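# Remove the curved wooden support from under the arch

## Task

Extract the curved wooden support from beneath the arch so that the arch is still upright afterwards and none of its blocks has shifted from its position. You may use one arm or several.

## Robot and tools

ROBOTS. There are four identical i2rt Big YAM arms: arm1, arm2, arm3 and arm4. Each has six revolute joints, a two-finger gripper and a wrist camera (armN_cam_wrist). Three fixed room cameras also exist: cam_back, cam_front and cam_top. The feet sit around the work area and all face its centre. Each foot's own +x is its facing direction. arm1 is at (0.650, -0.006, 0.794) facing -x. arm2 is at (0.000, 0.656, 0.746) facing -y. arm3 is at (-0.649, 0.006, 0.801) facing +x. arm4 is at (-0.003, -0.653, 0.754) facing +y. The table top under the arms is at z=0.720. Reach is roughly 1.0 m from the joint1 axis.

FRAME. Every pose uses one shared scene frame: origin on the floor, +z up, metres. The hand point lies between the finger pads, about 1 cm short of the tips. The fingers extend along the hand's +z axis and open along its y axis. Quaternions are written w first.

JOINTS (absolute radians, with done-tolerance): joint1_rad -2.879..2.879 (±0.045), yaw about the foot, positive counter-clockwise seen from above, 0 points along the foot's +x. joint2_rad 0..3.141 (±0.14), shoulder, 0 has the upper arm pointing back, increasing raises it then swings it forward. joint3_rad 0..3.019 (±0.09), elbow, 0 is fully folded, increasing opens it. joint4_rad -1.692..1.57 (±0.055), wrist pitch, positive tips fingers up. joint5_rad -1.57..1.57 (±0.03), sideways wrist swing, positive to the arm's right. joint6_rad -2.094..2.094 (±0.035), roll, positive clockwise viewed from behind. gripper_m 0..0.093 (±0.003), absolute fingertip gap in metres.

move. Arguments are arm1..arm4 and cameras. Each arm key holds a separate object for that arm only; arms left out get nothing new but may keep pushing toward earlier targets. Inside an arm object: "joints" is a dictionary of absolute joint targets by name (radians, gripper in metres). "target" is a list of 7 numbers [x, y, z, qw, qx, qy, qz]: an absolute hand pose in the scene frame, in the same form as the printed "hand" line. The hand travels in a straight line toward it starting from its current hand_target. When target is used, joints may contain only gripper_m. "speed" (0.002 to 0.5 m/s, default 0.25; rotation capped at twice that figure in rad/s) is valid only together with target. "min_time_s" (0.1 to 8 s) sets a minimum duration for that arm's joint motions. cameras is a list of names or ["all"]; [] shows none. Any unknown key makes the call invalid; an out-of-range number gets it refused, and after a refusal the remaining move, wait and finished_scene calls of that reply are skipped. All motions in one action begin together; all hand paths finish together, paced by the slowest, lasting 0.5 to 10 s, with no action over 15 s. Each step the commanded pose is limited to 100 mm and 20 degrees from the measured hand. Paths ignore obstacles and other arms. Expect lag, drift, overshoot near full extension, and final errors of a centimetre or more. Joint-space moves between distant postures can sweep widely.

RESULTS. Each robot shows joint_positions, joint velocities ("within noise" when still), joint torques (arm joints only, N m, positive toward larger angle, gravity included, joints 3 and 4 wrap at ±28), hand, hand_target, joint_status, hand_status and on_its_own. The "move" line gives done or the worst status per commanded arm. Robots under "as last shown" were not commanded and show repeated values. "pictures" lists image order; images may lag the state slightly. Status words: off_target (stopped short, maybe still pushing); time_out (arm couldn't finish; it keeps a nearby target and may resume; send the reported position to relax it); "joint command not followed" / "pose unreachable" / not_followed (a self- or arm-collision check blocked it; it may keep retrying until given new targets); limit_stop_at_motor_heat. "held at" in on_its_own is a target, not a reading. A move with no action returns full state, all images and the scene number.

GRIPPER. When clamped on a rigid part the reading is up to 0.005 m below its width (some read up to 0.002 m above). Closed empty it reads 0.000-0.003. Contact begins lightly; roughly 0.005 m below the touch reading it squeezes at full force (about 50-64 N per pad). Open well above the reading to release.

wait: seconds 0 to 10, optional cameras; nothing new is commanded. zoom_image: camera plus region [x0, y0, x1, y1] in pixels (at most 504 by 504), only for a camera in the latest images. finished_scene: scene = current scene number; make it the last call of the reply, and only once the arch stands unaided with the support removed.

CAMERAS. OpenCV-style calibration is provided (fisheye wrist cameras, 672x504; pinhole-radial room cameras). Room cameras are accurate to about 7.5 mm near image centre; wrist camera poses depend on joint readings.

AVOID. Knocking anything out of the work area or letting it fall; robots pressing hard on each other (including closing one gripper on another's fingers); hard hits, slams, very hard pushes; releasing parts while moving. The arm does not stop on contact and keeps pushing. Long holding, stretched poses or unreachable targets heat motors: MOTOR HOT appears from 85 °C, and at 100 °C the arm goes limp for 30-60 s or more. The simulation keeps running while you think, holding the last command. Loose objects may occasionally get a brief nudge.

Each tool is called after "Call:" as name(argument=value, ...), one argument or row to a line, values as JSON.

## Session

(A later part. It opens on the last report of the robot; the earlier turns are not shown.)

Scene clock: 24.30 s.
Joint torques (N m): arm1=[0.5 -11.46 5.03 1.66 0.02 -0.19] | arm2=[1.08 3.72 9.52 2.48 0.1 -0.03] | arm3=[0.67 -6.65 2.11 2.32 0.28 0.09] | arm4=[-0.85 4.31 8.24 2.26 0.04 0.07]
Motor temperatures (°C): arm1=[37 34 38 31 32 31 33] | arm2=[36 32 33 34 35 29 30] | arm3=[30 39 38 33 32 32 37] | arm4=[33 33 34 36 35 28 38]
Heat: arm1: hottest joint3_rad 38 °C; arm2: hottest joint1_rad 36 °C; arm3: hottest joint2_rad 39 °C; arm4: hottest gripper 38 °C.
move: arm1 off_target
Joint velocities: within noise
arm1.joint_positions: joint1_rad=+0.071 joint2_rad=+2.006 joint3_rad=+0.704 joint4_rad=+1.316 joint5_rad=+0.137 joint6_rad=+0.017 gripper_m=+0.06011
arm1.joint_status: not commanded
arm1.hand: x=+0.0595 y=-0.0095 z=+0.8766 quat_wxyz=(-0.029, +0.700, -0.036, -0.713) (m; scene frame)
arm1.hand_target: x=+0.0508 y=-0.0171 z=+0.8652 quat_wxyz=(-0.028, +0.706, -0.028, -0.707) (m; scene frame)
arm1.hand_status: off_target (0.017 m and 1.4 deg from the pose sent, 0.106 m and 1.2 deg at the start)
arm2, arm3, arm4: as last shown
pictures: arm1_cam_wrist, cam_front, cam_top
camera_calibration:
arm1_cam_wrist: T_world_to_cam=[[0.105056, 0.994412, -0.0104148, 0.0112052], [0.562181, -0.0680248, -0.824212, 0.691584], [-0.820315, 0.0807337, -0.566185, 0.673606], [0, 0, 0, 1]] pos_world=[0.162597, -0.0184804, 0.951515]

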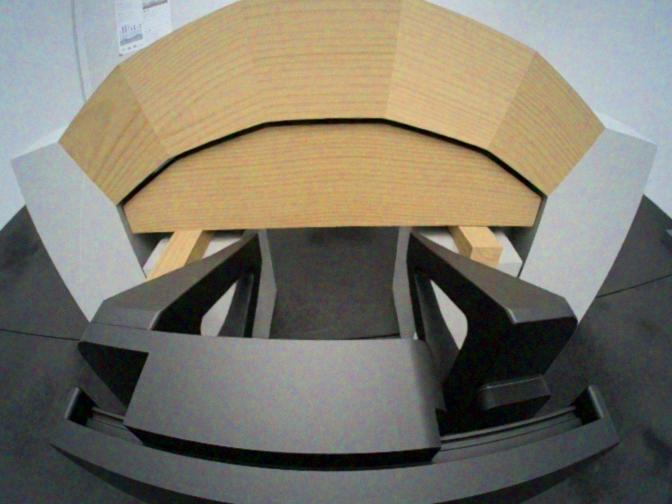

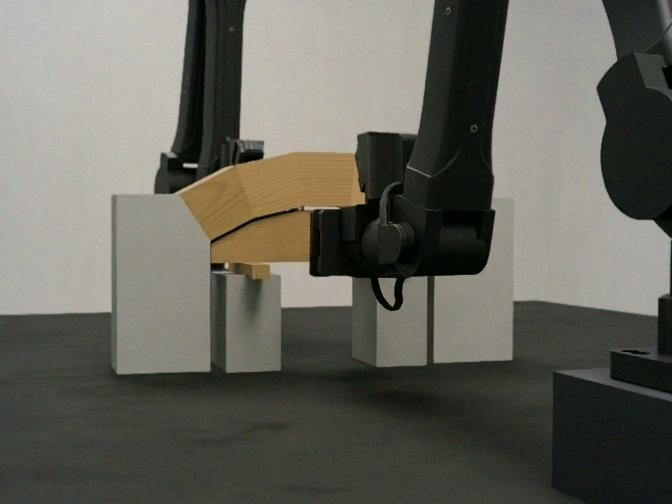

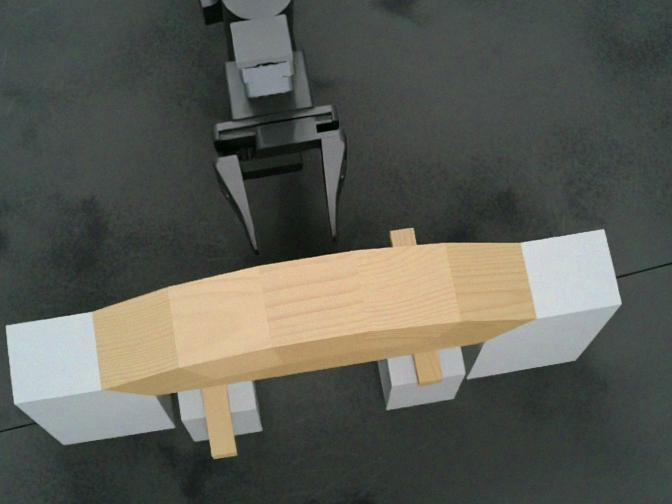

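Call:
move(
  arm1={"target": [0.05, -0.017, 0.849, 0.0284, -0.7065, 0.0284, 0.7065], "speed": 0.1, "joints": {"gripper_m": 0.035}},
)

Call:
move(
  arm1={"target": [0.018, -0.0145, 0.847, 0.0284, -0.7065, 0.0284, 0.7065], "speed": 0.06},
  cameras=["cam_top", "cam_front", "arm1_cam_wrist", "arm3_cam_wrist"],
)

Call:
zoom_image(
  camera="cam_top",
  region=[200, 180, 460, 360],
)

Call:
zoom_image(
  camera="arm1_cam_wrist",
  region=[100, 120, 560, 360],
)

Scene clock: 25.90 s.
Joint torques (N m): arm1=[0.56 -11.99 4.59 3.54 0.04 -0.18] | arm2=[1.26 3.66 9.48 2.45 0.11 -0.02] | arm3=[0.62 -6.77 2.11 2.3 0.27 0.1] | arm4=[-1.2 4.37 8.32 2.28 0.05 0.07]
Motor temperatures (°C): arm1=[37 34 38 31 32 31 33] | arm2=[36 32 33 34 35 29 30] | arm3=[30 39 38 33 32 32 37] | arm4=[33 33 34 36 35 28 38]
Heat: arm1: hottest joint3_rad 38 °C; arm2: hottest joint1_rad 36 °C; arm3: hottest joint2_rad 39 °C; arm4: hottest gripper 38 °C.
move: arm1 off_target
Joint velocities: within noise
arm1.joint_positions: joint1_rad=+0.071 joint2_rad=+2.060 joint3_rad=+0.716 joint4_rad=+1.316 joint5_rad=+0.137 joint6_rad=+0.017 gripper_m=+0.03511
arm1.joint_status: all done
arm1.hand: x=+0.0581 y=-0.0094 z=+0.8503 quat_wxyz=(-0.031, +0.714, -0.035, -0.698) (m; scene frame)
arm1.hand_target: x=+0.0504 y=-0.0171 z=+0.8490 quat_wxyz=(-0.028, +0.707, -0.028, -0.706) (m; scene frame)
arm1.hand_status: off_target (0.011 m and 1.5 deg from the pose sent, 0.030 m and 1.3 deg at the start)
arm2, arm3, arm4: as last shown
pictures: none

Scene clock: 27.03 s.
Joint torques (N m): arm1=[-0.32 -12.63 5.07 1.72 -0.12 -0.19] | arm2=[1.14 3.78 9.52 2.52 0.1 -0.03] | arm3=[0.5 -6.48 2.11 2.28 0.28 0.09] | arm4=[-1.03 4.66 8.17 2.36 0.08 0.08]
Motor temperatures (°C): arm1=[37 34 38 31 32 31 33] | arm2=[36 32 34 34 35 29 30] | arm3=[30 39 38 33 32 32 37] | arm4=[33 33 34 36 35 28 37]
Heat: arm1: hottest joint3_rad 38 °C; arm2: hottest joint1_rad 36 °C; arm3: hottest joint2_rad 39 °C; arm4: hottest gripper 37 °C.
move: arm1 off_target
Joint velocities: within noise
arm1.joint_positions: joint1_rad=+0.071 joint2_rad=+2.087 joint3_rad=+0.805 joint4_rad=+1.297 joint5_rad=+0.132 joint6_rad=+0.017 gripper_m=+0.03511
arm1.joint_status: not commanded
arm1.hand: x=+0.0272 y=-0.0118 z=+0.8601 quat_wxyz=(-0.027, +0.700, -0.034, -0.713) (m; scene frame)
arm1.hand_target: x=+0.0188 y=-0.0145 z=+0.8472 quat_wxyz=(-0.028, +0.707, -0.028, -0.707) (m; scene frame)
arm1.hand_status: off_target (0.016 m and 1.3 deg from the pose sent, 0.041 m and 1.5 deg at the start)
arm2, arm3, arm4: as last shown
pictures: arm1_cam_wrist, arm3_cam_wrist, cam_front, cam_top
camera_calibration:
arm1_cam_wrist: T_world_to_cam=[[0.0996735, 0.994965, -0.0104366, 0.0169152], [0.561932, -0.064943, -0.82463, 0.696391], [-0.821156, 0.0763291, -0.565576, 0.637529], [0, 0, 0, 1]] pos_world=[0.130501, -0.0202664, 0.935013]
arm3_cam_wrist: T_world_to_cam=[[-0.0785715, -0.996907, -0.0016016, -0.00391007], [-0.683356, 0.0550285, -0.728009, 0.466643], [0.725845, -0.0561063, -0.685566, 0.915182], [0, 0, 0, 1]] pos_world=[-0.345704, 0.0217708, 0.967132]

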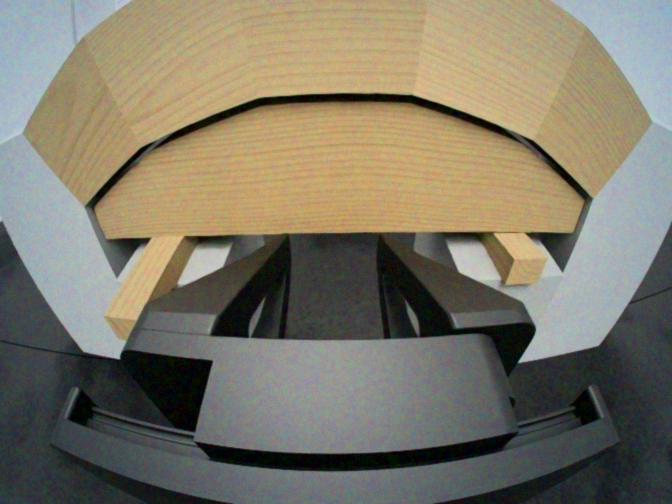

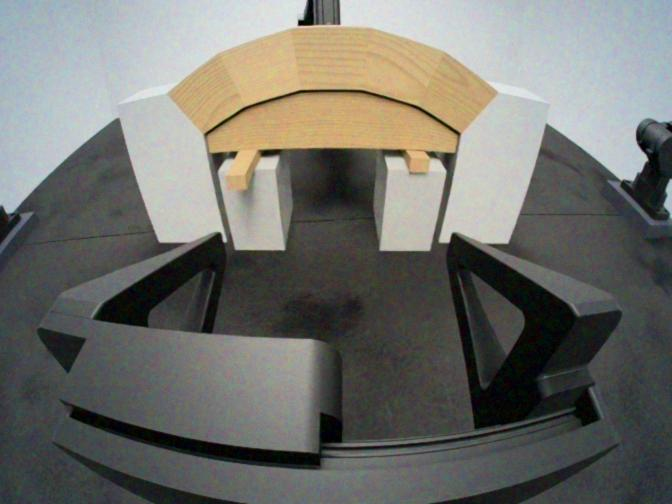

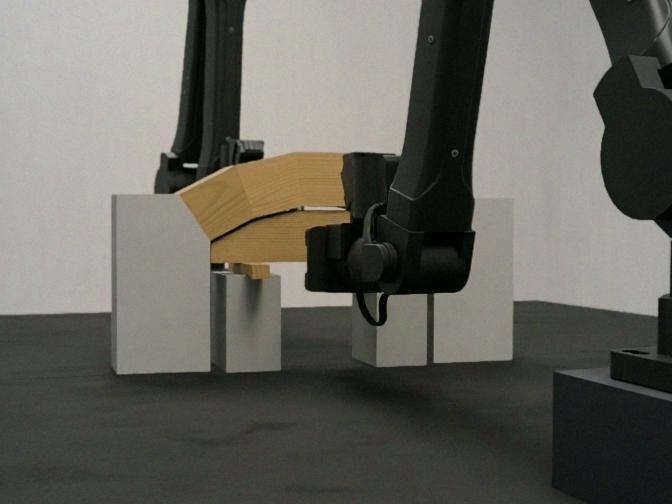

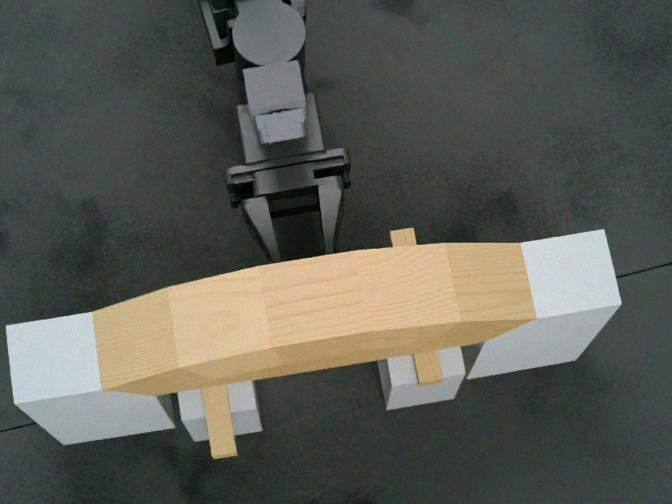

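Scaled by 1.938 from the camera's 672x504 image, which has a finer 960x720 frame.

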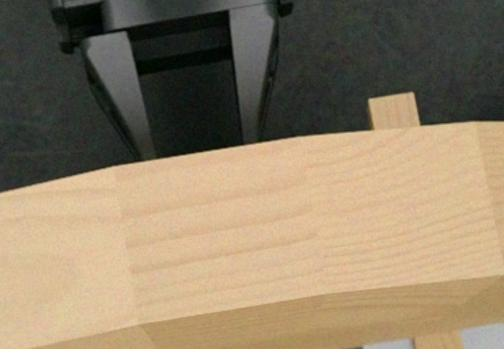

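Scaled by 1.096 from the camera's 672x504 image, which has a finer 960x720 frame.

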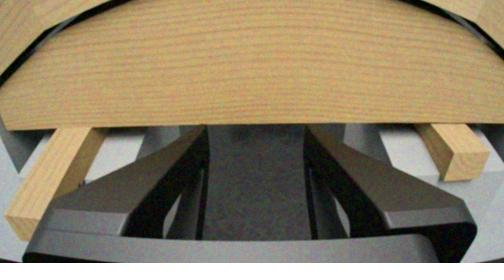

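Call:
move(
  arm1={"target": [-0.002, -0.0129, 0.847, 0.0284, -0.7065, 0.0284, 0.7065], "speed": 0.03},
  cameras=["cam_top", "arm1_cam_wrist", "arm3_cam_wrist", "cam_back"],
)

Call:
zoom_image(
  camera="arm3_cam_wrist",
  region=[170, 60, 500, 260],
)

Call:
zoom_image(
  camera="cam_back",
  region=[60, 130, 540, 420],
)

Scene clock: 28.70 s.
Joint torques (N m): arm1=[-0.67 -13.22 5.72 1.62 -0.13 -0.19] | arm2=[1.03 3.9 9.51 2.51 0.09 -0.01] | arm3=[0.67 -6.53 2.13 2.29 0.28 0.09] | arm4=[-1.03 4.6 8.24 2.3 0.07 0.06]
Motor temperatures (°C): arm1=[37 34 38 31 32 31 33] | arm2=[36 32 34 34 35 29 30] | arm3=[30 39 38 33 32 32 37] | arm4=[33 33 34 36 35 28 37]
Heat: arm1: hottest joint3_rad 38 °C; arm2: hottest joint1_rad 36 °C; arm3: hottest joint2_rad 39 °C; arm4: hottest gripper 37 °C.
move: arm1 off_target
Joint velocities: within noise
arm1.joint_positions: joint1_rad=+0.071 joint2_rad=+2.104 joint3_rad=+0.858 joint4_rad=+1.258 joint5_rad=+0.127 joint6_rad=+0.017 gripper_m=+0.03511
arm1.joint_status: not commanded
arm1.hand: x=+0.0090 y=-0.0135 z=+0.8598 quat_wxyz=(-0.025, +0.701, -0.032, -0.712) (m; scene frame)
arm1.hand_target: x=-0.0010 y=-0.0129 z=+0.8471 quat_wxyz=(-0.028, +0.707, -0.028, -0.706) (m; scene frame)
arm1.hand_status: off_target (0.017 m and 1.1 deg from the pose sent, 0.032 m and 1.3 deg at the start)
arm2.joint_positions: joint1_rad=-0.491 joint2_rad=+0.571 joint3_rad=+1.396 joint4_rad=-1.145 joint5_rad=+0.158 joint6_rad=+0.378 gripper_m=+0.09396
arm2.joint_status: not commanded
arm2.hand: x=-0.1424 y=+0.4717 z=+1.3418 quat_wxyz=(-0.330, -0.780, -0.216, +0.486) (m; scene frame)
arm2.hand_target: x=-0.1404 y=+0.4751 z=+1.3501 quat_wxyz=(-0.336, -0.774, -0.213, +0.492) (m; scene frame)
arm2.hand_status: not commanded
arm3: as last shown
arm4.joint_positions: joint1_rad=-0.377 joint2_rad=+0.615 joint3_rad=+1.493 joint4_rad=-1.274 joint5_rad=+0.157 joint6_rad=-0.616 gripper_m=+0.09396
arm4.joint_status: not commanded
arm4.hand: x=+0.0978 y=-0.4603 z=+1.3602 quat_wxyz=(-0.554, +0.623, -0.545, -0.090) (m; scene frame)
arm4.hand_target: x=+0.0963 y=-0.4637 z=+1.3683 quat_wxyz=(-0.562, +0.618, -0.542, -0.093) (m; scene frame)
arm4.hand_status: not commanded
pictures: arm1_cam_wrist, arm3_cam_wrist, cam_back, cam_top
camera_calibration:
arm1_cam_wrist: T_world_to_cam=[[0.0944258, 0.995482, -0.00995755, 0.0200788], [0.564197, -0.0617521, -0.823328, 0.705089], [-0.820223, 0.0721254, -0.567479, 0.623988], [0, 0, 0, 1]] pos_world=[0.112104, -0.0214527, 0.934819]
arm3_cam_wrist: T_world_to_cam=[[-0.0785715, -0.996907, -0.0016016, -0.00391007], [-0.683356, 0.0550285, -0.728009, 0.466643], [0.725845, -0.0561063, -0.685566, 0.915182], [0, 0, 0, 1]] pos_world=[-0.345704, 0.0217708, 0.967132]

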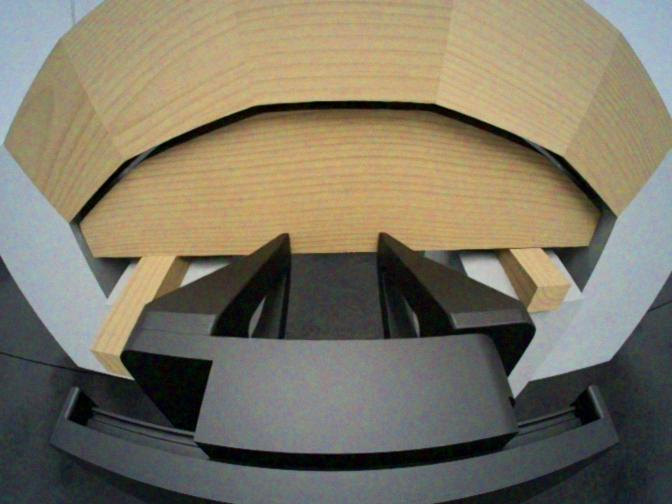

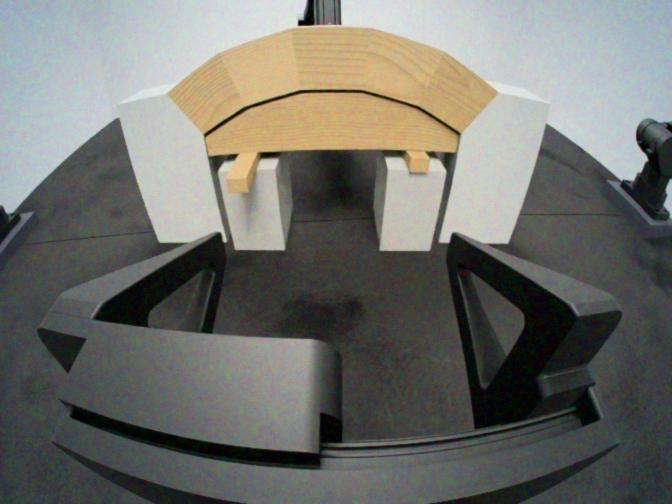

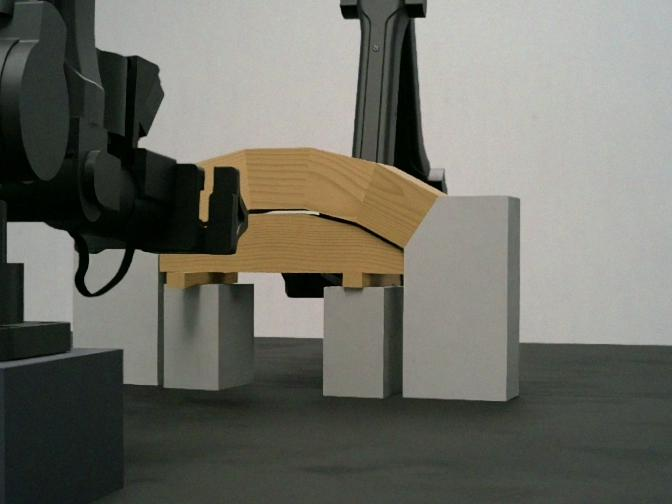

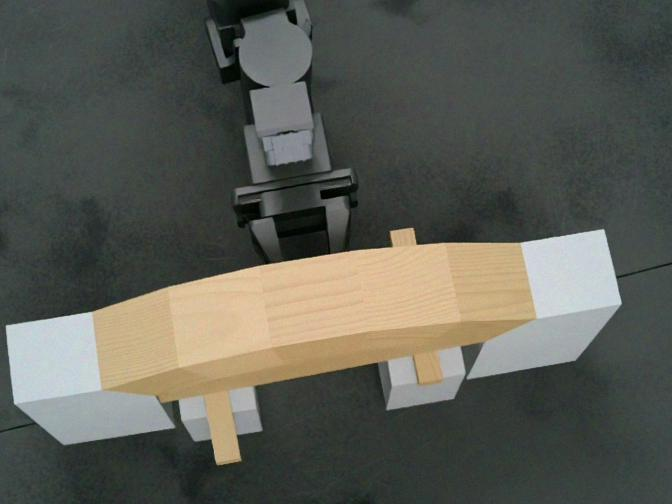

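Scaled by 1.527 from the camera's 672x504 image, which has a finer 960x720 frame.

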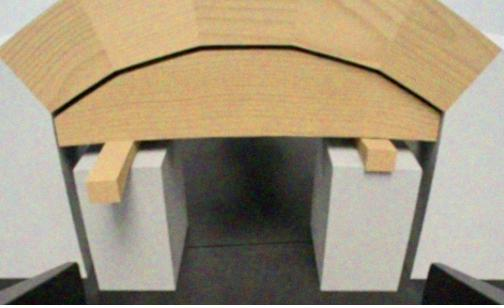

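Scaled by 1.050 from the camera's 672x504 image, which has a finer 960x720 frame.

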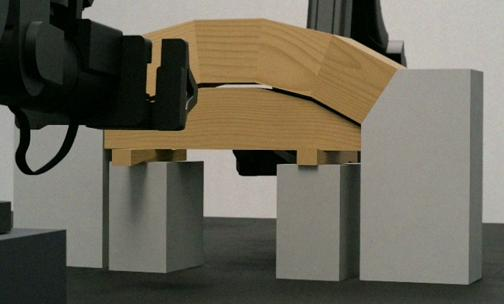

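Call:
move(
  arm1={"target": [-0.022, -0.0135, 0.847, 0.0284, -0.7065, 0.0284, 0.7065], "speed": 0.03},
  cameras=["cam_top", "arm1_cam_wrist", "arm3_cam_wrist", "cam_back"],
)

Call:
zoom_image(
  camera="arm3_cam_wrist",
  region=[170, 60, 500, 260],
)

Call:
zoom_image(
  camera="cam_top",
  region=[100, 220, 560, 480],
)

Scene clock: 30.27 s.
Joint torques (N m): arm1=[-0.62 -13.86 6.38 1.63 -0.13 -0.19] | arm2=[1.2 3.84 9.48 2.48 0.11 -0.01] | arm3=[0.67 -6.59 2.11 2.25 0.29 0.1] | arm4=[-1.2 4.48 8.16 2.3 0.07 0.05]
Motor temperatures (°C): arm1=[37 34 38 30 32 31 33] | arm2=[36 32 34 34 35 29 30] | arm3=[30 39 38 33 32 32 37] | arm4=[33 33 34 36 35 28 37]
Heat: arm1: hottest joint3_rad 38 °C; arm2: hottest joint1_rad 36 °C; arm3: hottest joint2_rad 39 °C; arm4: hottest gripper 37 °C.
move: arm1 off_target
Joint velocities: within noise
arm1.joint_positions: joint1_rad=+0.071 joint2_rad=+2.124 joint3_rad=+0.914 joint4_rad=+1.218 joint5_rad=+0.126 joint6_rad=+0.017 gripper_m=+0.03511
arm1.joint_status: not commanded
arm1.hand: x=-0.0097 y=-0.0145 z=+0.8583 quat_wxyz=(-0.025, +0.702, -0.032, -0.711) (m; scene frame)
arm1.hand_target: x=-0.0211 y=-0.0135 z=+0.8473 quat_wxyz=(-0.028, +0.706, -0.028, -0.707) (m; scene frame)
arm1.hand_status: off_target (0.017 m and 0.9 deg from the pose sent, 0.034 m and 1.1 deg at the start)
arm2, arm3, arm4: as last shown
pictures: arm1_cam_wrist, arm3_cam_wrist, cam_back, cam_top
camera_calibration:
arm1_cam_wrist: T_world_to_cam=[[0.0941357, 0.995515, -0.00943398, 0.0222962], [0.567661, -0.0614577, -0.820966, 0.712336], [-0.817863, 0.0719269, -0.5709, 0.610818], [0, 0, 0, 1]] pos_world=[0.093102, -0.0223519, 0.93373]
arm3_cam_wrist: T_world_to_cam=[[-0.0785715, -0.996907, -0.0016016, -0.00391007], [-0.683356, 0.0550285, -0.728009, 0.466643], [0.725845, -0.0561063, -0.685566, 0.915182], [0, 0, 0, 1]] pos_world=[-0.345704, 0.0217708, 0.967132]

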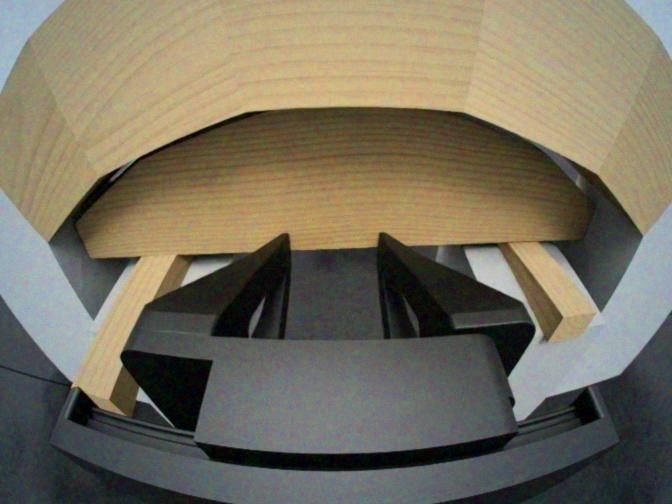

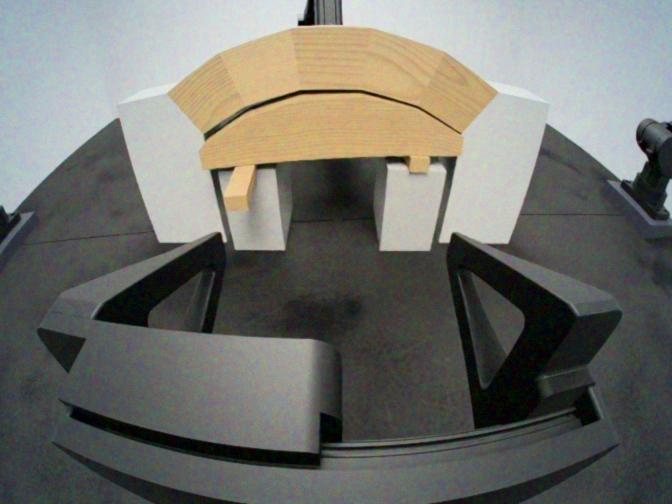

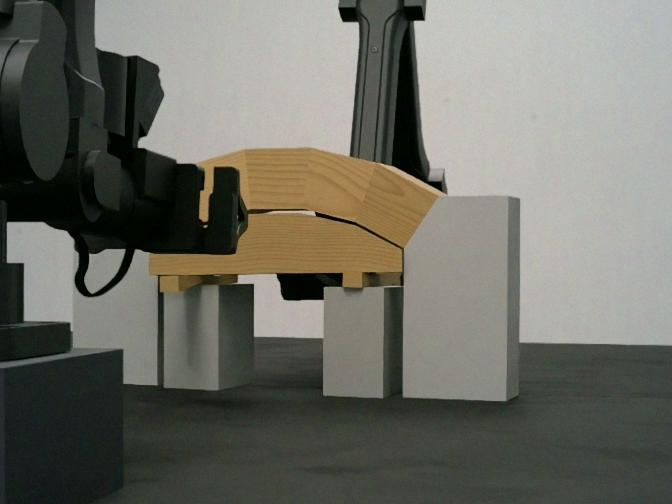

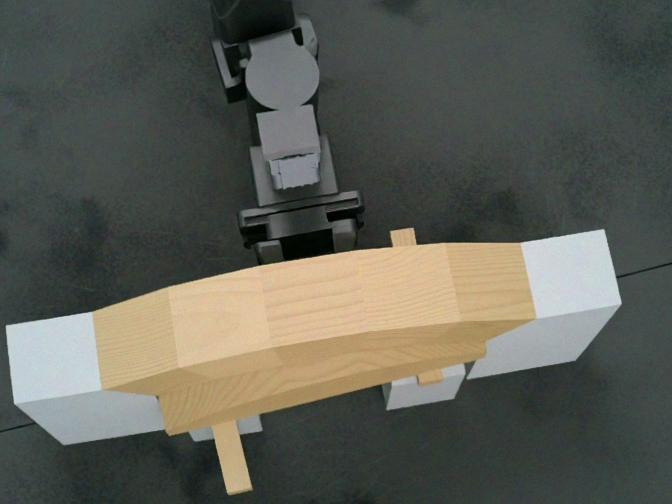

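Scaled by 1.527 from the camera's 672x504 image, which has a finer 960x720 frame.

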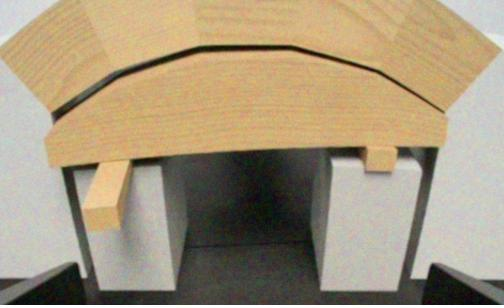

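Scaled by 1.096 from the camera's 672x504 image, which has a finer 960x720 frame.

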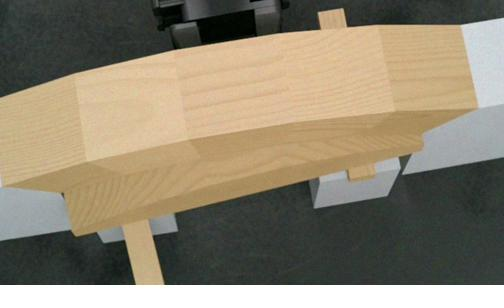

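Call:
move(
  arm1={"target": [0.01, -0.0135, 0.847, 0.0284, -0.7065, 0.0284, 0.7065], "speed": 0.06},
)

Call:
move(
  arm1={"target": [0.008, -0.045, 0.849, 0.0284, -0.7065, 0.0284, 0.7065], "speed": 0.06, "joints": {"gripper_m": 0.0}},
)

Call:
move(
  arm1={"target": [-0.008, -0.045, 0.847, 0.0284, -0.7065, 0.0284, 0.7065], "speed": 0.04},
  cameras=["cam_top", "arm1_cam_wrist", "arm3_cam_wrist"],
)

Scene clock: 32.97 s.
Joint torques (N m): arm1=[-0.44 -15.79 2.52 3.59 -0.01 -0.18] | arm2=[1.08 3.78 9.51 2.51 0.11 -0.01] | arm3=[0.56 -6.65 2.11 2.29 0.28 0.09] | arm4=[-1.32 4.37 8.25 2.26 0.05 0.09]
Motor temperatures (°C): arm1=[37 34 39 30 32 31 33] | arm2=[36 32 34 34 35 29 30] | arm3=[30 39 38 33 32 32 37] | arm4=[33 33 34 36 35 28 37]
Heat: arm1: hottest joint3_rad 39 °C; arm2: hottest joint1_rad 36 °C; arm3: hottest joint2_rad 39 °C; arm4: hottest gripper 37 °C.
move: arm1 done
Joint velocities: within noise
arm1.joint_positions: joint1_rad=+0.071 joint2_rad=+2.124 joint3_rad=+0.871 joint4_rad=+1.238 joint5_rad=+0.126 joint6_rad=+0.017 gripper_m=+0.03511
arm1.joint_status: not commanded
arm1.hand: x=+0.0058 y=-0.0136 z=+0.8471 quat_wxyz=(-0.026, +0.710, -0.031, -0.703) (m; scene frame)
arm1.hand_target: x=+0.0100 y=-0.0136 z=+0.8470 quat_wxyz=(-0.028, +0.707, -0.028, -0.706) (m; scene frame)
arm1.hand_status: done (0.004 m and 0.7 deg from the pose sent, 0.023 m and 0.9 deg at the start)
arm2, arm3, arm4: as last shown
pictures: none

Scene clock: 34.13 s.
Joint torques (N m): arm1=[0.32 -15.97 3.34 2.91 0.11 -0.18] | arm2=[1.2 3.78 9.48 2.47 0.1 -0.02] | arm3=[0.62 -6.65 2.13 2.3 0.28 0.09] | arm4=[-0.67 4.25 8.28 2.32 0.05 0.04]
Motor temperatures (°C): arm1=[37 34 38 30 32 31 33] | arm2=[36 32 34 33 35 29 30] | arm3=[30 39 37 33 32 32 37] | arm4=[33 33 34 36 35 28 37]
Heat: arm1: hottest joint3_rad 38 °C; arm2: hottest joint1_rad 36 °C; arm3: hottest joint2_rad 39 °C; arm4: hottest gripper 37 °C.
move: arm1 done
Joint velocities: within noise
arm1.joint_positions: joint1_rad=+0.127 joint2_rad=+2.124 joint3_rad=+0.871 joint4_rad=+1.238 joint5_rad=+0.189 joint6_rad=+0.017 gripper_m=+0.00014
arm1.joint_status: all done
arm1.hand: x=+0.0078 y=-0.0388 z=+0.8469 quat_wxyz=(-0.029, +0.710, -0.033, -0.703) (m; scene frame)
arm1.hand_target: x=+0.0080 y=-0.0449 z=+0.8490 quat_wxyz=(-0.028, +0.707, -0.028, -0.706) (m; scene frame)
arm1.hand_status: done (0.007 m and 0.8 deg from the pose sent, 0.032 m and 0.7 deg at the start)
arm2, arm3, arm4: as last shown
pictures: none

Scene clock: 35.17 s.
Joint torques (N m): arm1=[0.15 -14.45 5.56 1.69 -0.02 -0.18] | arm2=[1.32 3.9 9.52 2.44 0.11 -0.02] | arm3=[0.56 -6.53 2.11 2.28 0.28 0.09] | arm4=[-1.49 4.48 8.25 2.17 0.05 0.09]
Motor temperatures (°C): arm1=[37 34 38 30 32 31 33] | arm2=[36 32 34 33 35 29 30] | arm3=[30 39 37 33 32 32 37] | arm4=[33 33 34 36 35 28 37]
Heat: arm1: hottest joint3_rad 38 °C; arm2: hottest joint1_rad 36 °C; arm3: hottest joint2_rad 39 °C; arm4: hottest gripper 37 °C.
move: arm1 off_target
Joint velocities: within noise
arm1.joint_positions: joint1_rad=+0.127 joint2_rad=+2.124 joint3_rad=+0.889 joint4_rad=+1.238 joint5_rad=+0.189 joint6_rad=+0.017 gripper_m=+0.00014
arm1.joint_status: not commanded
arm1.hand: x=+0.0013 y=-0.0396 z=+0.8535 quat_wxyz=(-0.028, +0.704, -0.034, -0.709) (m; scene frame)
arm1.hand_target: x=-0.0075 y=-0.0449 z=+0.8472 quat_wxyz=(-0.028, +0.706, -0.028, -0.707) (m; scene frame)
arm1.hand_status: off_target (0.013 m and 0.8 deg from the pose sent, 0.017 m and 0.8 deg at the start)
arm2, arm4: as last shown
arm3.joint_positions: joint1_rad=+0.069 joint2_rad=+1.794 joint3_rad=+0.164 joint4_rad=+1.535 joint5_rad=+0.198 joint6_rad=+0.022 gripper_m=+0.09396
arm3.joint_status: not commanded
arm3.hand: x=-0.2543 y=+0.0138 z=+0.8781 quat_wxyz=(-0.670, -0.033, -0.741, +0.033) (m; scene frame)
arm3.hand_target: x=-0.2498 y=+0.0180 z=+0.8807 quat_wxyz=(-0.677, -0.031, -0.735, +0.029) (m; scene frame)
arm3.hand_status: not commanded
pictures: arm1_cam_wrist, arm3_cam_wrist, cam_top
camera_calibration:
arm1_cam_wrist: T_world_to_cam=[[0.101001, 0.994846, -0.00892946, 0.0457486], [0.571265, -0.0653407, -0.818161, 0.698131], [-0.814528, 0.0775338, -0.57492, 0.622609], [0, 0, 0, 1]] pos_world=[0.103694, -0.0481697, 0.929543]
arm3_cam_wrist: T_world_to_cam=[[-0.0785715, -0.996907, -0.0016016, -0.00391007], [-0.683356, 0.0550285, -0.728009, 0.466643], [0.725845, -0.0561063, -0.685566, 0.915182], [0, 0, 0, 1]] pos_world=[-0.345704, 0.0217708, 0.967132]

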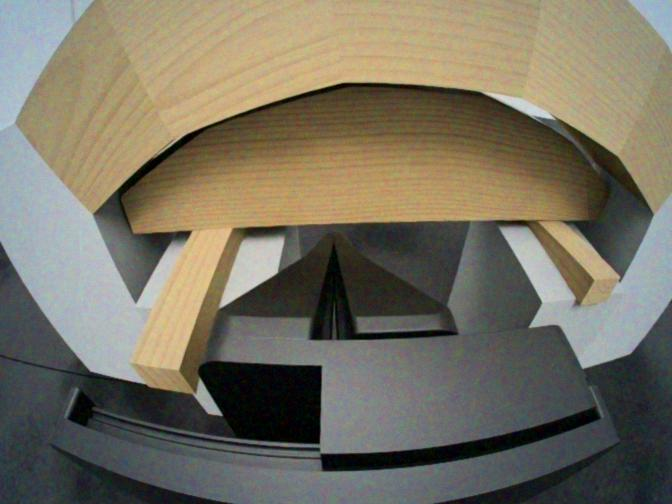

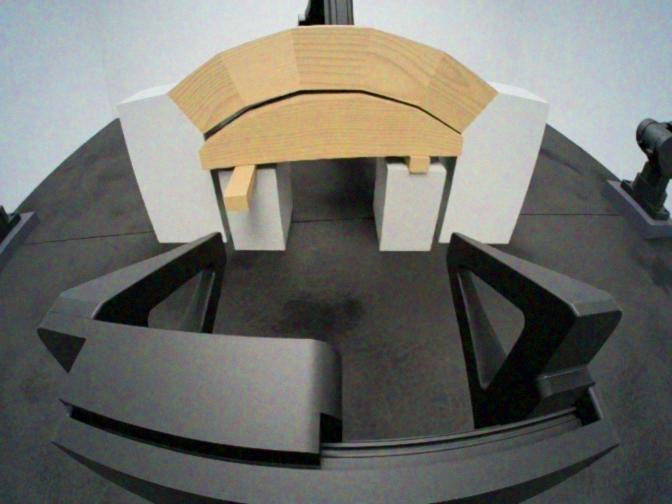

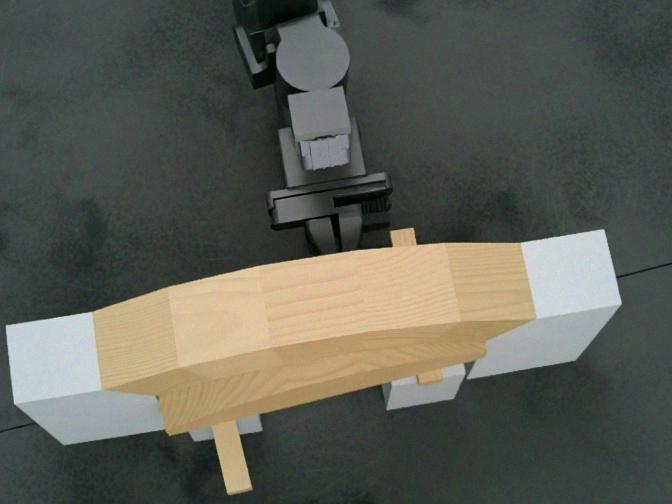

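Call:
move(
  arm1={"target": [-0.030, -0.052, 0.846, 0.0284, -0.7065, 0.0284, 0.7065], "speed": 0.03},
  cameras=["cam_top", "arm1_cam_wrist", "arm3_cam_wrist"],
)

Scene clock: 36.70 s.
Joint torques (N m): arm1=[0.67 -14.15 6.42 1.57 0.1 -0.19] | arm2=[1.26 3.9 9.54 2.45 0.11 -0.01] | arm3=[0.56 -6.53 2.14 2.3 0.28 0.1] | arm4=[-1.2 4.37 8.27 2.47 0.06 0.08]
Motor temperatures (°C): arm1=[37 34 38 30 32 31 33] | arm2=[36 32 34 33 35 29 30] | arm3=[30 39 37 33 31 32 37] | arm4=[33 33 34 36 35 28 37]
Heat: arm1: hottest joint3_rad 38 °C; arm2: hottest joint1_rad 36 °C; arm3: hottest joint2_rad 39 °C; arm4: hottest gripper 37 °C.
move: arm1 off_target
Joint velocities: within noise
arm1.joint_positions: joint1_rad=+0.127 joint2_rad=+2.135 joint3_rad=+0.948 joint4_rad=+1.198 joint5_rad=+0.195 joint6_rad=+0.017 gripper_m=+0.00014
arm1.joint_status: not commanded
arm1.hand: x=-0.0189 y=-0.0410 z=+0.8590 quat_wxyz=(-0.029, +0.701, -0.036, -0.712) (m; scene frame)
arm1.hand_target: x=-0.0287 y=-0.0519 z=+0.8462 quat_wxyz=(-0.028, +0.706, -0.028, -0.707) (m; scene frame)
arm1.hand_status: off_target (0.020 m and 1.3 deg from the pose sent, 0.035 m and 0.8 deg at the start)
arm2, arm3, arm4: as last shown
pictures: arm1_cam_wrist, arm3_cam_wrist, cam_top
camera_calibration:
arm1_cam_wrist: T_world_to_cam=[[0.106204, 0.994287, -0.010696, 0.0507588], [0.564284, -0.0691237, -0.822682, 0.71766], [-0.818721, 0.0813367, -0.568401, 0.603928], [0, 0, 0, 1]] pos_world=[0.0840943, -0.049983, 0.934222]
arm3_cam_wrist: T_world_to_cam=[[-0.0785715, -0.996907, -0.0016016, -0.00391007], [-0.683356, 0.0550285, -0.728009, 0.466643], [0.725845, -0.0561063, -0.685566, 0.915182], [0, 0, 0, 1]] pos_world=[-0.345704, 0.0217708, 0.967132]

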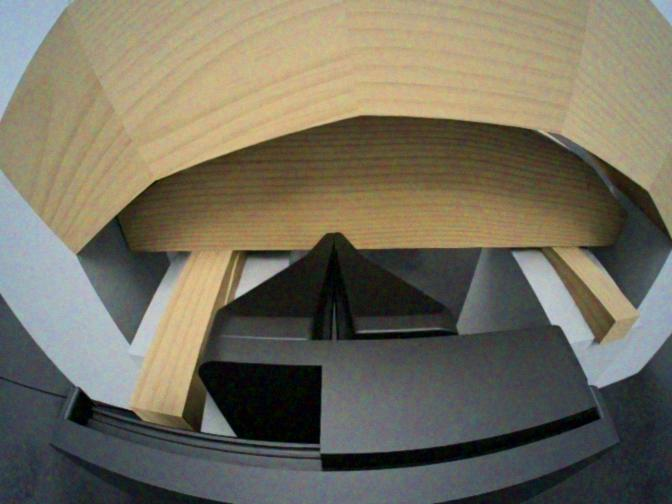

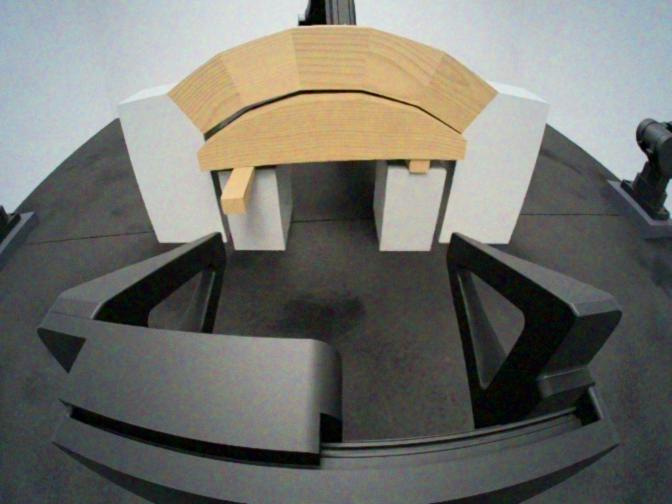

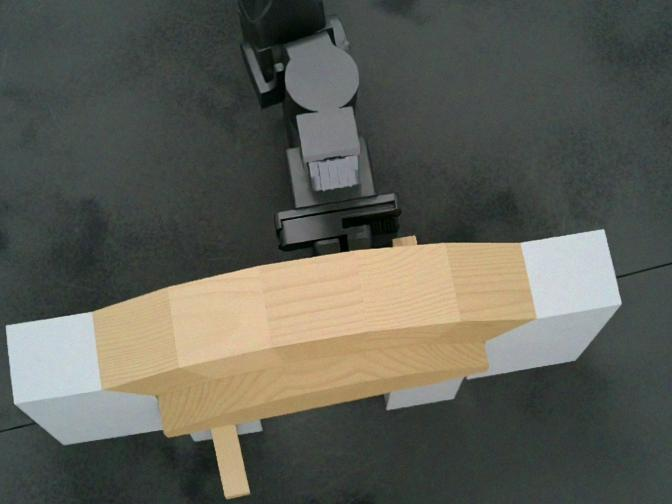

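Call:
move(
  arm1={"target": [0.0, -0.048, 0.847, 0.0284, -0.7065, 0.0284, 0.7065], "speed": 0.06},
)

Call:
move(
  arm1={"target": [-0.005, -0.026, 0.847, 0.0284, -0.7065, 0.0284, 0.7065], "speed": 0.06},
)

Call:
move(
  arm1={"target": [-0.045, -0.026, 0.846, 0.0284, -0.7065, 0.0284, 0.7065], "speed": 0.03},
  cameras=["cam_top", "arm1_cam_wrist", "arm3_cam_wrist"],
)

Scene clock: 41.60 s.
Joint torques (N m): arm1=[0.56 -16.21 2.69 3.56 0.06 -0.19] | arm2=[1.2 3.72 9.5 2.47 0.1 -0.03] | arm3=[0.56 -6.48 2.09 2.3 0.28 0.1] | arm4=[-1.03 4.66 8.32 2.25 0.07 0.09]
Motor temperatures (°C): arm1=[37 35 39 30 31 31 33] | arm2=[36 32 34 33 35 29 30] | arm3=[30 39 37 33 31 32 36] | arm4=[33 33 34 36 35 28 37]
Heat: arm1: hottest joint3_rad 39 °C; arm2: hottest joint1_rad 36 °C; arm3: hottest joint2_rad 39 °C; arm4: hottest gripper 37 °C.
move: arm1 done
Joint velocities: within noise
arm1.joint_positions: joint1_rad=+0.127 joint2_rad=+2.135 joint3_rad=+0.908 joint4_rad=+1.212 joint5_rad=+0.195 joint6_rad=+0.017 gripper_m=+0.00014
arm1.joint_status: not commanded
arm1.hand: x=-0.0048 y=-0.0394 z=+0.8472 quat_wxyz=(-0.031, +0.710, -0.035, -0.703) (m; scene frame)
arm1.hand_target: x=-0.0001 y=-0.0478 z=+0.8471 quat_wxyz=(-0.028, +0.707, -0.029, -0.706) (m; scene frame)
arm1.hand_status: done (0.010 m and 1.0 deg from the pose sent, 0.023 m and 1.3 deg at the start)
arm2, arm3, arm4: as last shown
pictures: none

Scene clock: 42.73 s.
Joint torques (N m): arm1=[-1.85 -15.91 3.3 3.32 -0.11 -0.17] | arm2=[1.03 3.72 9.55 2.43 0.09 -0.01] | arm3=[0.56 -6.65 2.15 2.28 0.28 0.09] | arm4=[-0.91 4.66 8.18 2.25 0.07 0.09]
Motor temperatures (°C): arm1=[37 35 39 30 31 31 33] | arm2=[36 32 35 33 35 29 30] | arm3=[30 39 37 33 31 32 36] | arm4=[33 33 34 36 35 28 37]
Heat: arm1: hottest joint3_rad 39 °C; arm2: hottest joint1_rad 36 °C; arm3: hottest joint2_rad 39 °C; arm4: hottest gripper 37 °C.
move: arm1 done
Joint velocities: within noise
arm1.joint_positions: joint1_rad=+0.108 joint2_rad=+2.135 joint3_rad=+0.908 joint4_rad=+1.212 joint5_rad=+0.153 joint6_rad=+0.017 gripper_m=+0.00014
arm1.joint_status: not commanded
arm1.hand: x=-0.0060 y=-0.0336 z=+0.8473 quat_wxyz=(-0.023, +0.710, -0.027, -0.703) (m; scene frame)
arm1.hand_target: x=-0.0050 y=-0.0259 z=+0.8471 quat_wxyz=(-0.029, +0.707, -0.029, -0.706) (m; scene frame)
arm1.hand_status: done (0.008 m and 0.9 deg from the pose sent, 0.013 m and 1.0 deg at the start)
arm2, arm3, arm4: as last shown
pictures: none

Scene clock: 44.60 s.
Joint torques (N m): arm1=[-1.79 -14.62 6.64 1.73 -0.14 -0.18] | arm2=[1.32 3.72 9.48 2.43 0.11 -0.02] | arm3=[0.5 -6.71 2.1 2.29 0.28 0.1] | arm4=[-0.67 4.6 8.28 2.17 0.05 0.05]
Motor temperatures (°C): arm1=[37 35 39 30 31 31 33] | arm2=[36 32 35 33 35 29 30] | arm3=[30 39 37 33 31 32 36] | arm4=[33 33 35 36 35 28 37]
Heat: arm1: hottest joint3_rad 39 °C; arm2: hottest joint1_rad 36 °C; arm3: hottest joint2_rad 39 °C; arm4: hottest gripper 37 °C.
move: arm1 off_target
Joint velocities: within noise
arm1.joint_positions: joint1_rad=+0.106 joint2_rad=+2.149 joint3_rad=+0.987 joint4_rad=+1.173 joint5_rad=+0.148 joint6_rad=+0.017 gripper_m=+0.00014
arm1.joint_status: not commanded
arm1.hand: x=-0.0328 y=-0.0358 z=+0.8592 quat_wxyz=(-0.020, +0.701, -0.027, -0.712) (m; scene frame)
arm1.hand_target: x=-0.0436 y=-0.0260 z=+0.8461 quat_wxyz=(-0.028, +0.707, -0.028, -0.706) (m; scene frame)
arm1.hand_status: off_target (0.020 m and 1.3 deg from the pose sent, 0.040 m and 0.9 deg at the start)
arm2.joint_positions: joint1_rad=-0.491 joint2_rad=+0.571 joint3_rad=+1.396 joint4_rad=-1.145 joint5_rad=+0.158 joint6_rad=+0.378 gripper_m=+0.09396
arm2.joint_status: not commanded
arm2.hand: x=-0.1424 y=+0.4717 z=+1.3418 quat_wxyz=(-0.330, -0.780, -0.216, +0.486) (m; scene frame)
arm2.hand_target: x=-0.1404 y=+0.4751 z=+1.3501 quat_wxyz=(-0.336, -0.774, -0.213, +0.492) (m; scene frame)
arm2.hand_status: not commanded
arm3: as last shown
arm4.joint_positions: joint1_rad=-0.377 joint2_rad=+0.615 joint3_rad=+1.493 joint4_rad=-1.274 joint5_rad=+0.157 joint6_rad=-0.616 gripper_m=+0.09396
arm4.joint_status: not commanded
arm4.hand: x=+0.0978 y=-0.4603 z=+1.3602 quat_wxyz=(-0.554, +0.623, -0.545, -0.090) (m; scene frame)
arm4.hand_target: x=+0.0963 y=-0.4637 z=+1.3683 quat_wxyz=(-0.562, +0.618, -0.542, -0.093) (m; scene frame)
arm4.hand_status: not commanded
pictures: arm1_cam_wrist, arm3_cam_wrist, cam_top
camera_calibration:
arm1_cam_wrist: T_world_to_cam=[[0.0807836, 0.996682, -0.00995626, 0.0456919], [0.566026, -0.0540952, -0.822611, 0.726526], [-0.82042, 0.060818, -0.568518, 0.591572], [0, 0, 0, 1]] pos_world=[0.0704133, -0.0422169, 0.934422]
arm3_cam_wrist: T_world_to_cam=[[-0.0785715, -0.996907, -0.0016016, -0.00391007], [-0.683356, 0.0550285, -0.728009, 0.466643], [0.725845, -0.0561063, -0.685566, 0.915182], [0, 0, 0, 1]] pos_world=[-0.345704, 0.0217708, 0.967132]

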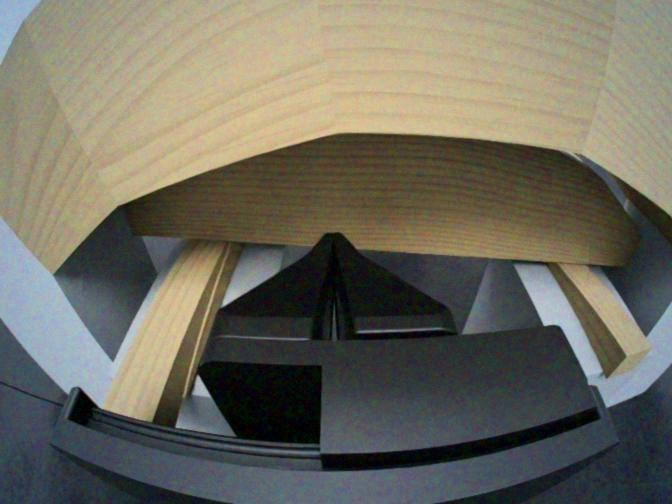

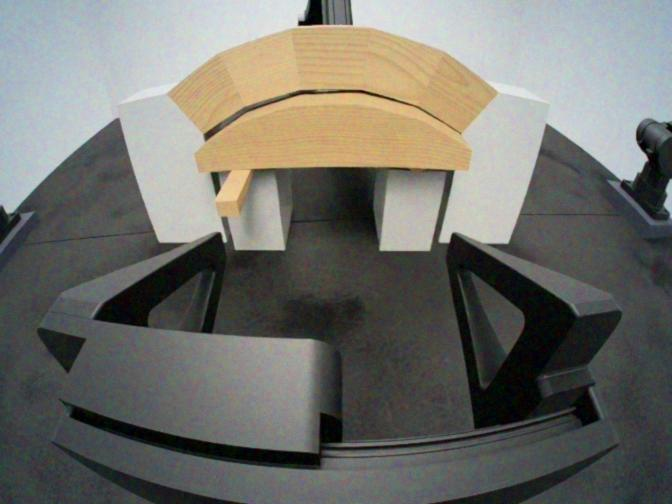

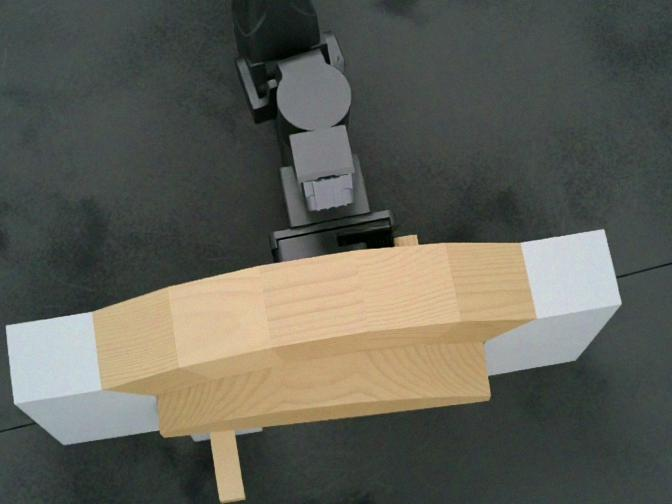

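Call:
move(
  arm1={"target": [0.12, -0.03, 0.85, 0.0284, -0.7065, 0.0284, 0.7065], "speed": 0.15},
  arm3={"target": [-0.19, 0.010, 0.862, 0.5130, 0.5130, 0.4868, 0.4868], "speed": 0.25},
  cameras=["cam_top", "cam_back", "arm3_cam_wrist", "cam_front"],
)

Call:
zoom_image(
  camera="cam_back",
  region=[60, 130, 540, 420],
)

Scene clock: 49.97 s.
Joint torques (N m): arm1=[0.79 -13.74 0.87 3.59 0.12 -0.18] | arm2=[1.08 3.84 9.44 2.41 0.11 -0.03] | arm3=[-0.85 -8.59 2.66 2.3 0.28 0.1] | arm4=[-0.79 4.42 8.18 2.33 0.04 0.05]
Motor temperatures (°C): arm1=[37 35 39 30 31 31 33] | arm2=[36 32 35 33 35 29 30] | arm3=[30 39 37 33 31 32 36] | arm4=[33 33 35 36 35 28 37]
Heat: arm1: hottest joint3_rad 39 °C; arm2: hottest joint1_rad 36 °C; arm3: hottest joint2_rad 39 °C; arm4: hottest gripper 37 °C.
move: arm1 off_target; arm3 off_target
Joint velocities: within noise
arm1.joint_positions: joint1_rad=+0.115 joint2_rad=+2.066 joint3_rad=+0.562 joint4_rad=+1.465 joint5_rad=+0.182 joint6_rad=+0.017 gripper_m=+0.00014
arm1.joint_status: not commanded
arm1.hand: x=+0.1178 y=-0.0222 z=+0.8368 quat_wxyz=(-0.032, +0.718, -0.034, -0.694) (m; scene frame)
arm1.hand_target: x=+0.1200 y=-0.0299 z=+0.8497 quat_wxyz=(-0.028, +0.707, -0.029, -0.706) (m; scene frame)
arm1.hand_status: off_target (0.015 m and 2.1 deg from the pose sent, 0.153 m and 1.3 deg at the start)
arm2, arm4: as last shown
arm3.joint_positions: joint1_rad=+0.017 joint2_rad=+1.926 joint3_rad=+0.328 joint4_rad=+1.535 joint5_rad=+0.097 joint6_rad=+1.571 gripper_m=+0.09396
arm3.joint_status: not commanded
arm3.hand: x=-0.1947 y=+0.0141 z=+0.8621 quat_wxyz=(-0.496, -0.525, -0.509, -0.469) (m; scene frame)
arm3.hand_target: x=-0.1899 y=+0.0100 z=+0.8625 quat_wxyz=(-0.500, -0.526, -0.499, -0.473) (m; scene frame)
arm3.hand_status: off_target (0.006 m and 4.1 deg from the pose sent, 0.066 m and 90.3 deg at the start; a joint's target at an end of its range on 109 of 124 steps)
pictures: arm3_cam_wrist, cam_back, cam_front, cam_top
camera_calibration:
arm3_cam_wrist: T_world_to_cam=[[-0.0556991, -0.0060338, -0.998429, 0.850779], [-0.574955, 0.817735, 0.027133, -0.14494], [0.816287, 0.575563, -0.0490163, 0.320913], [0, 0, 0, 1]] pos_world=[-0.297904, -0.0610495, 0.869106]

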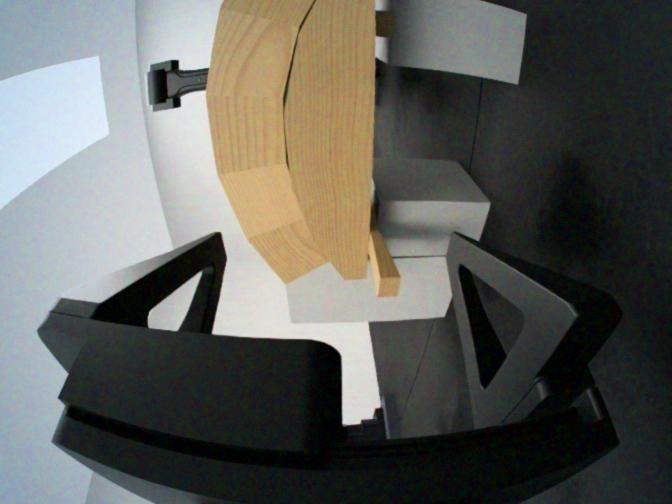

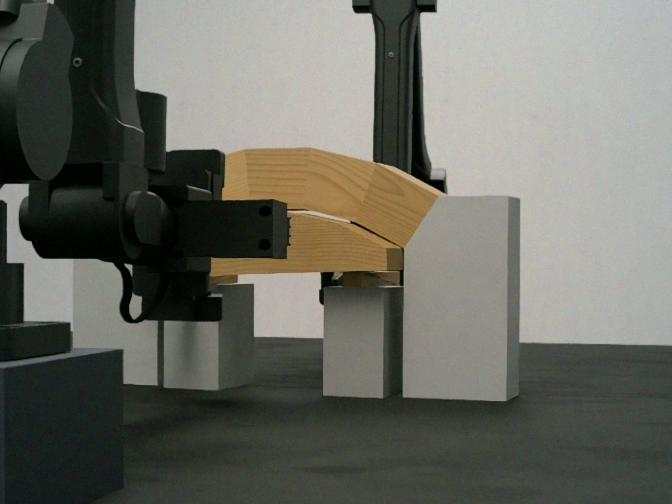

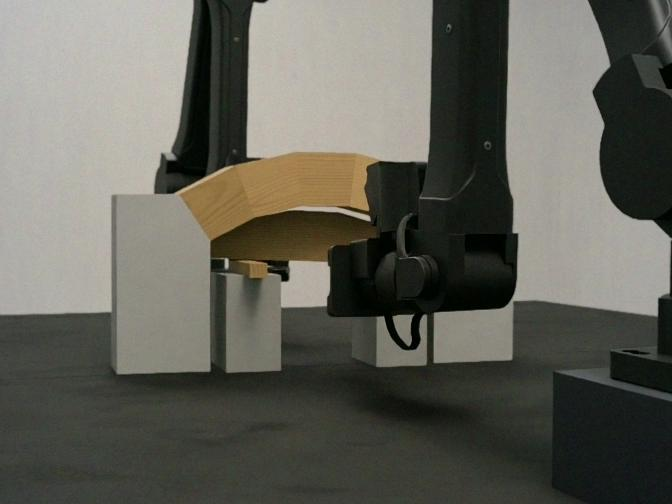

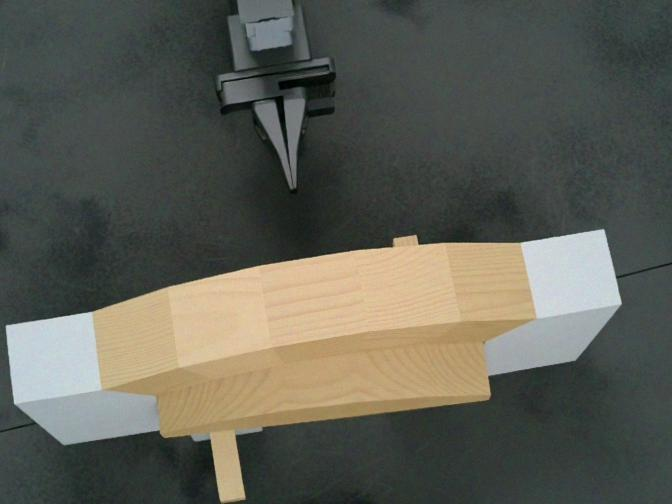

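Scaled by 1.050 from the camera's 672x504 image, which has a finer 960x720 frame.

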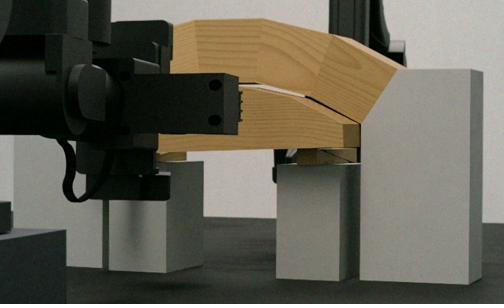

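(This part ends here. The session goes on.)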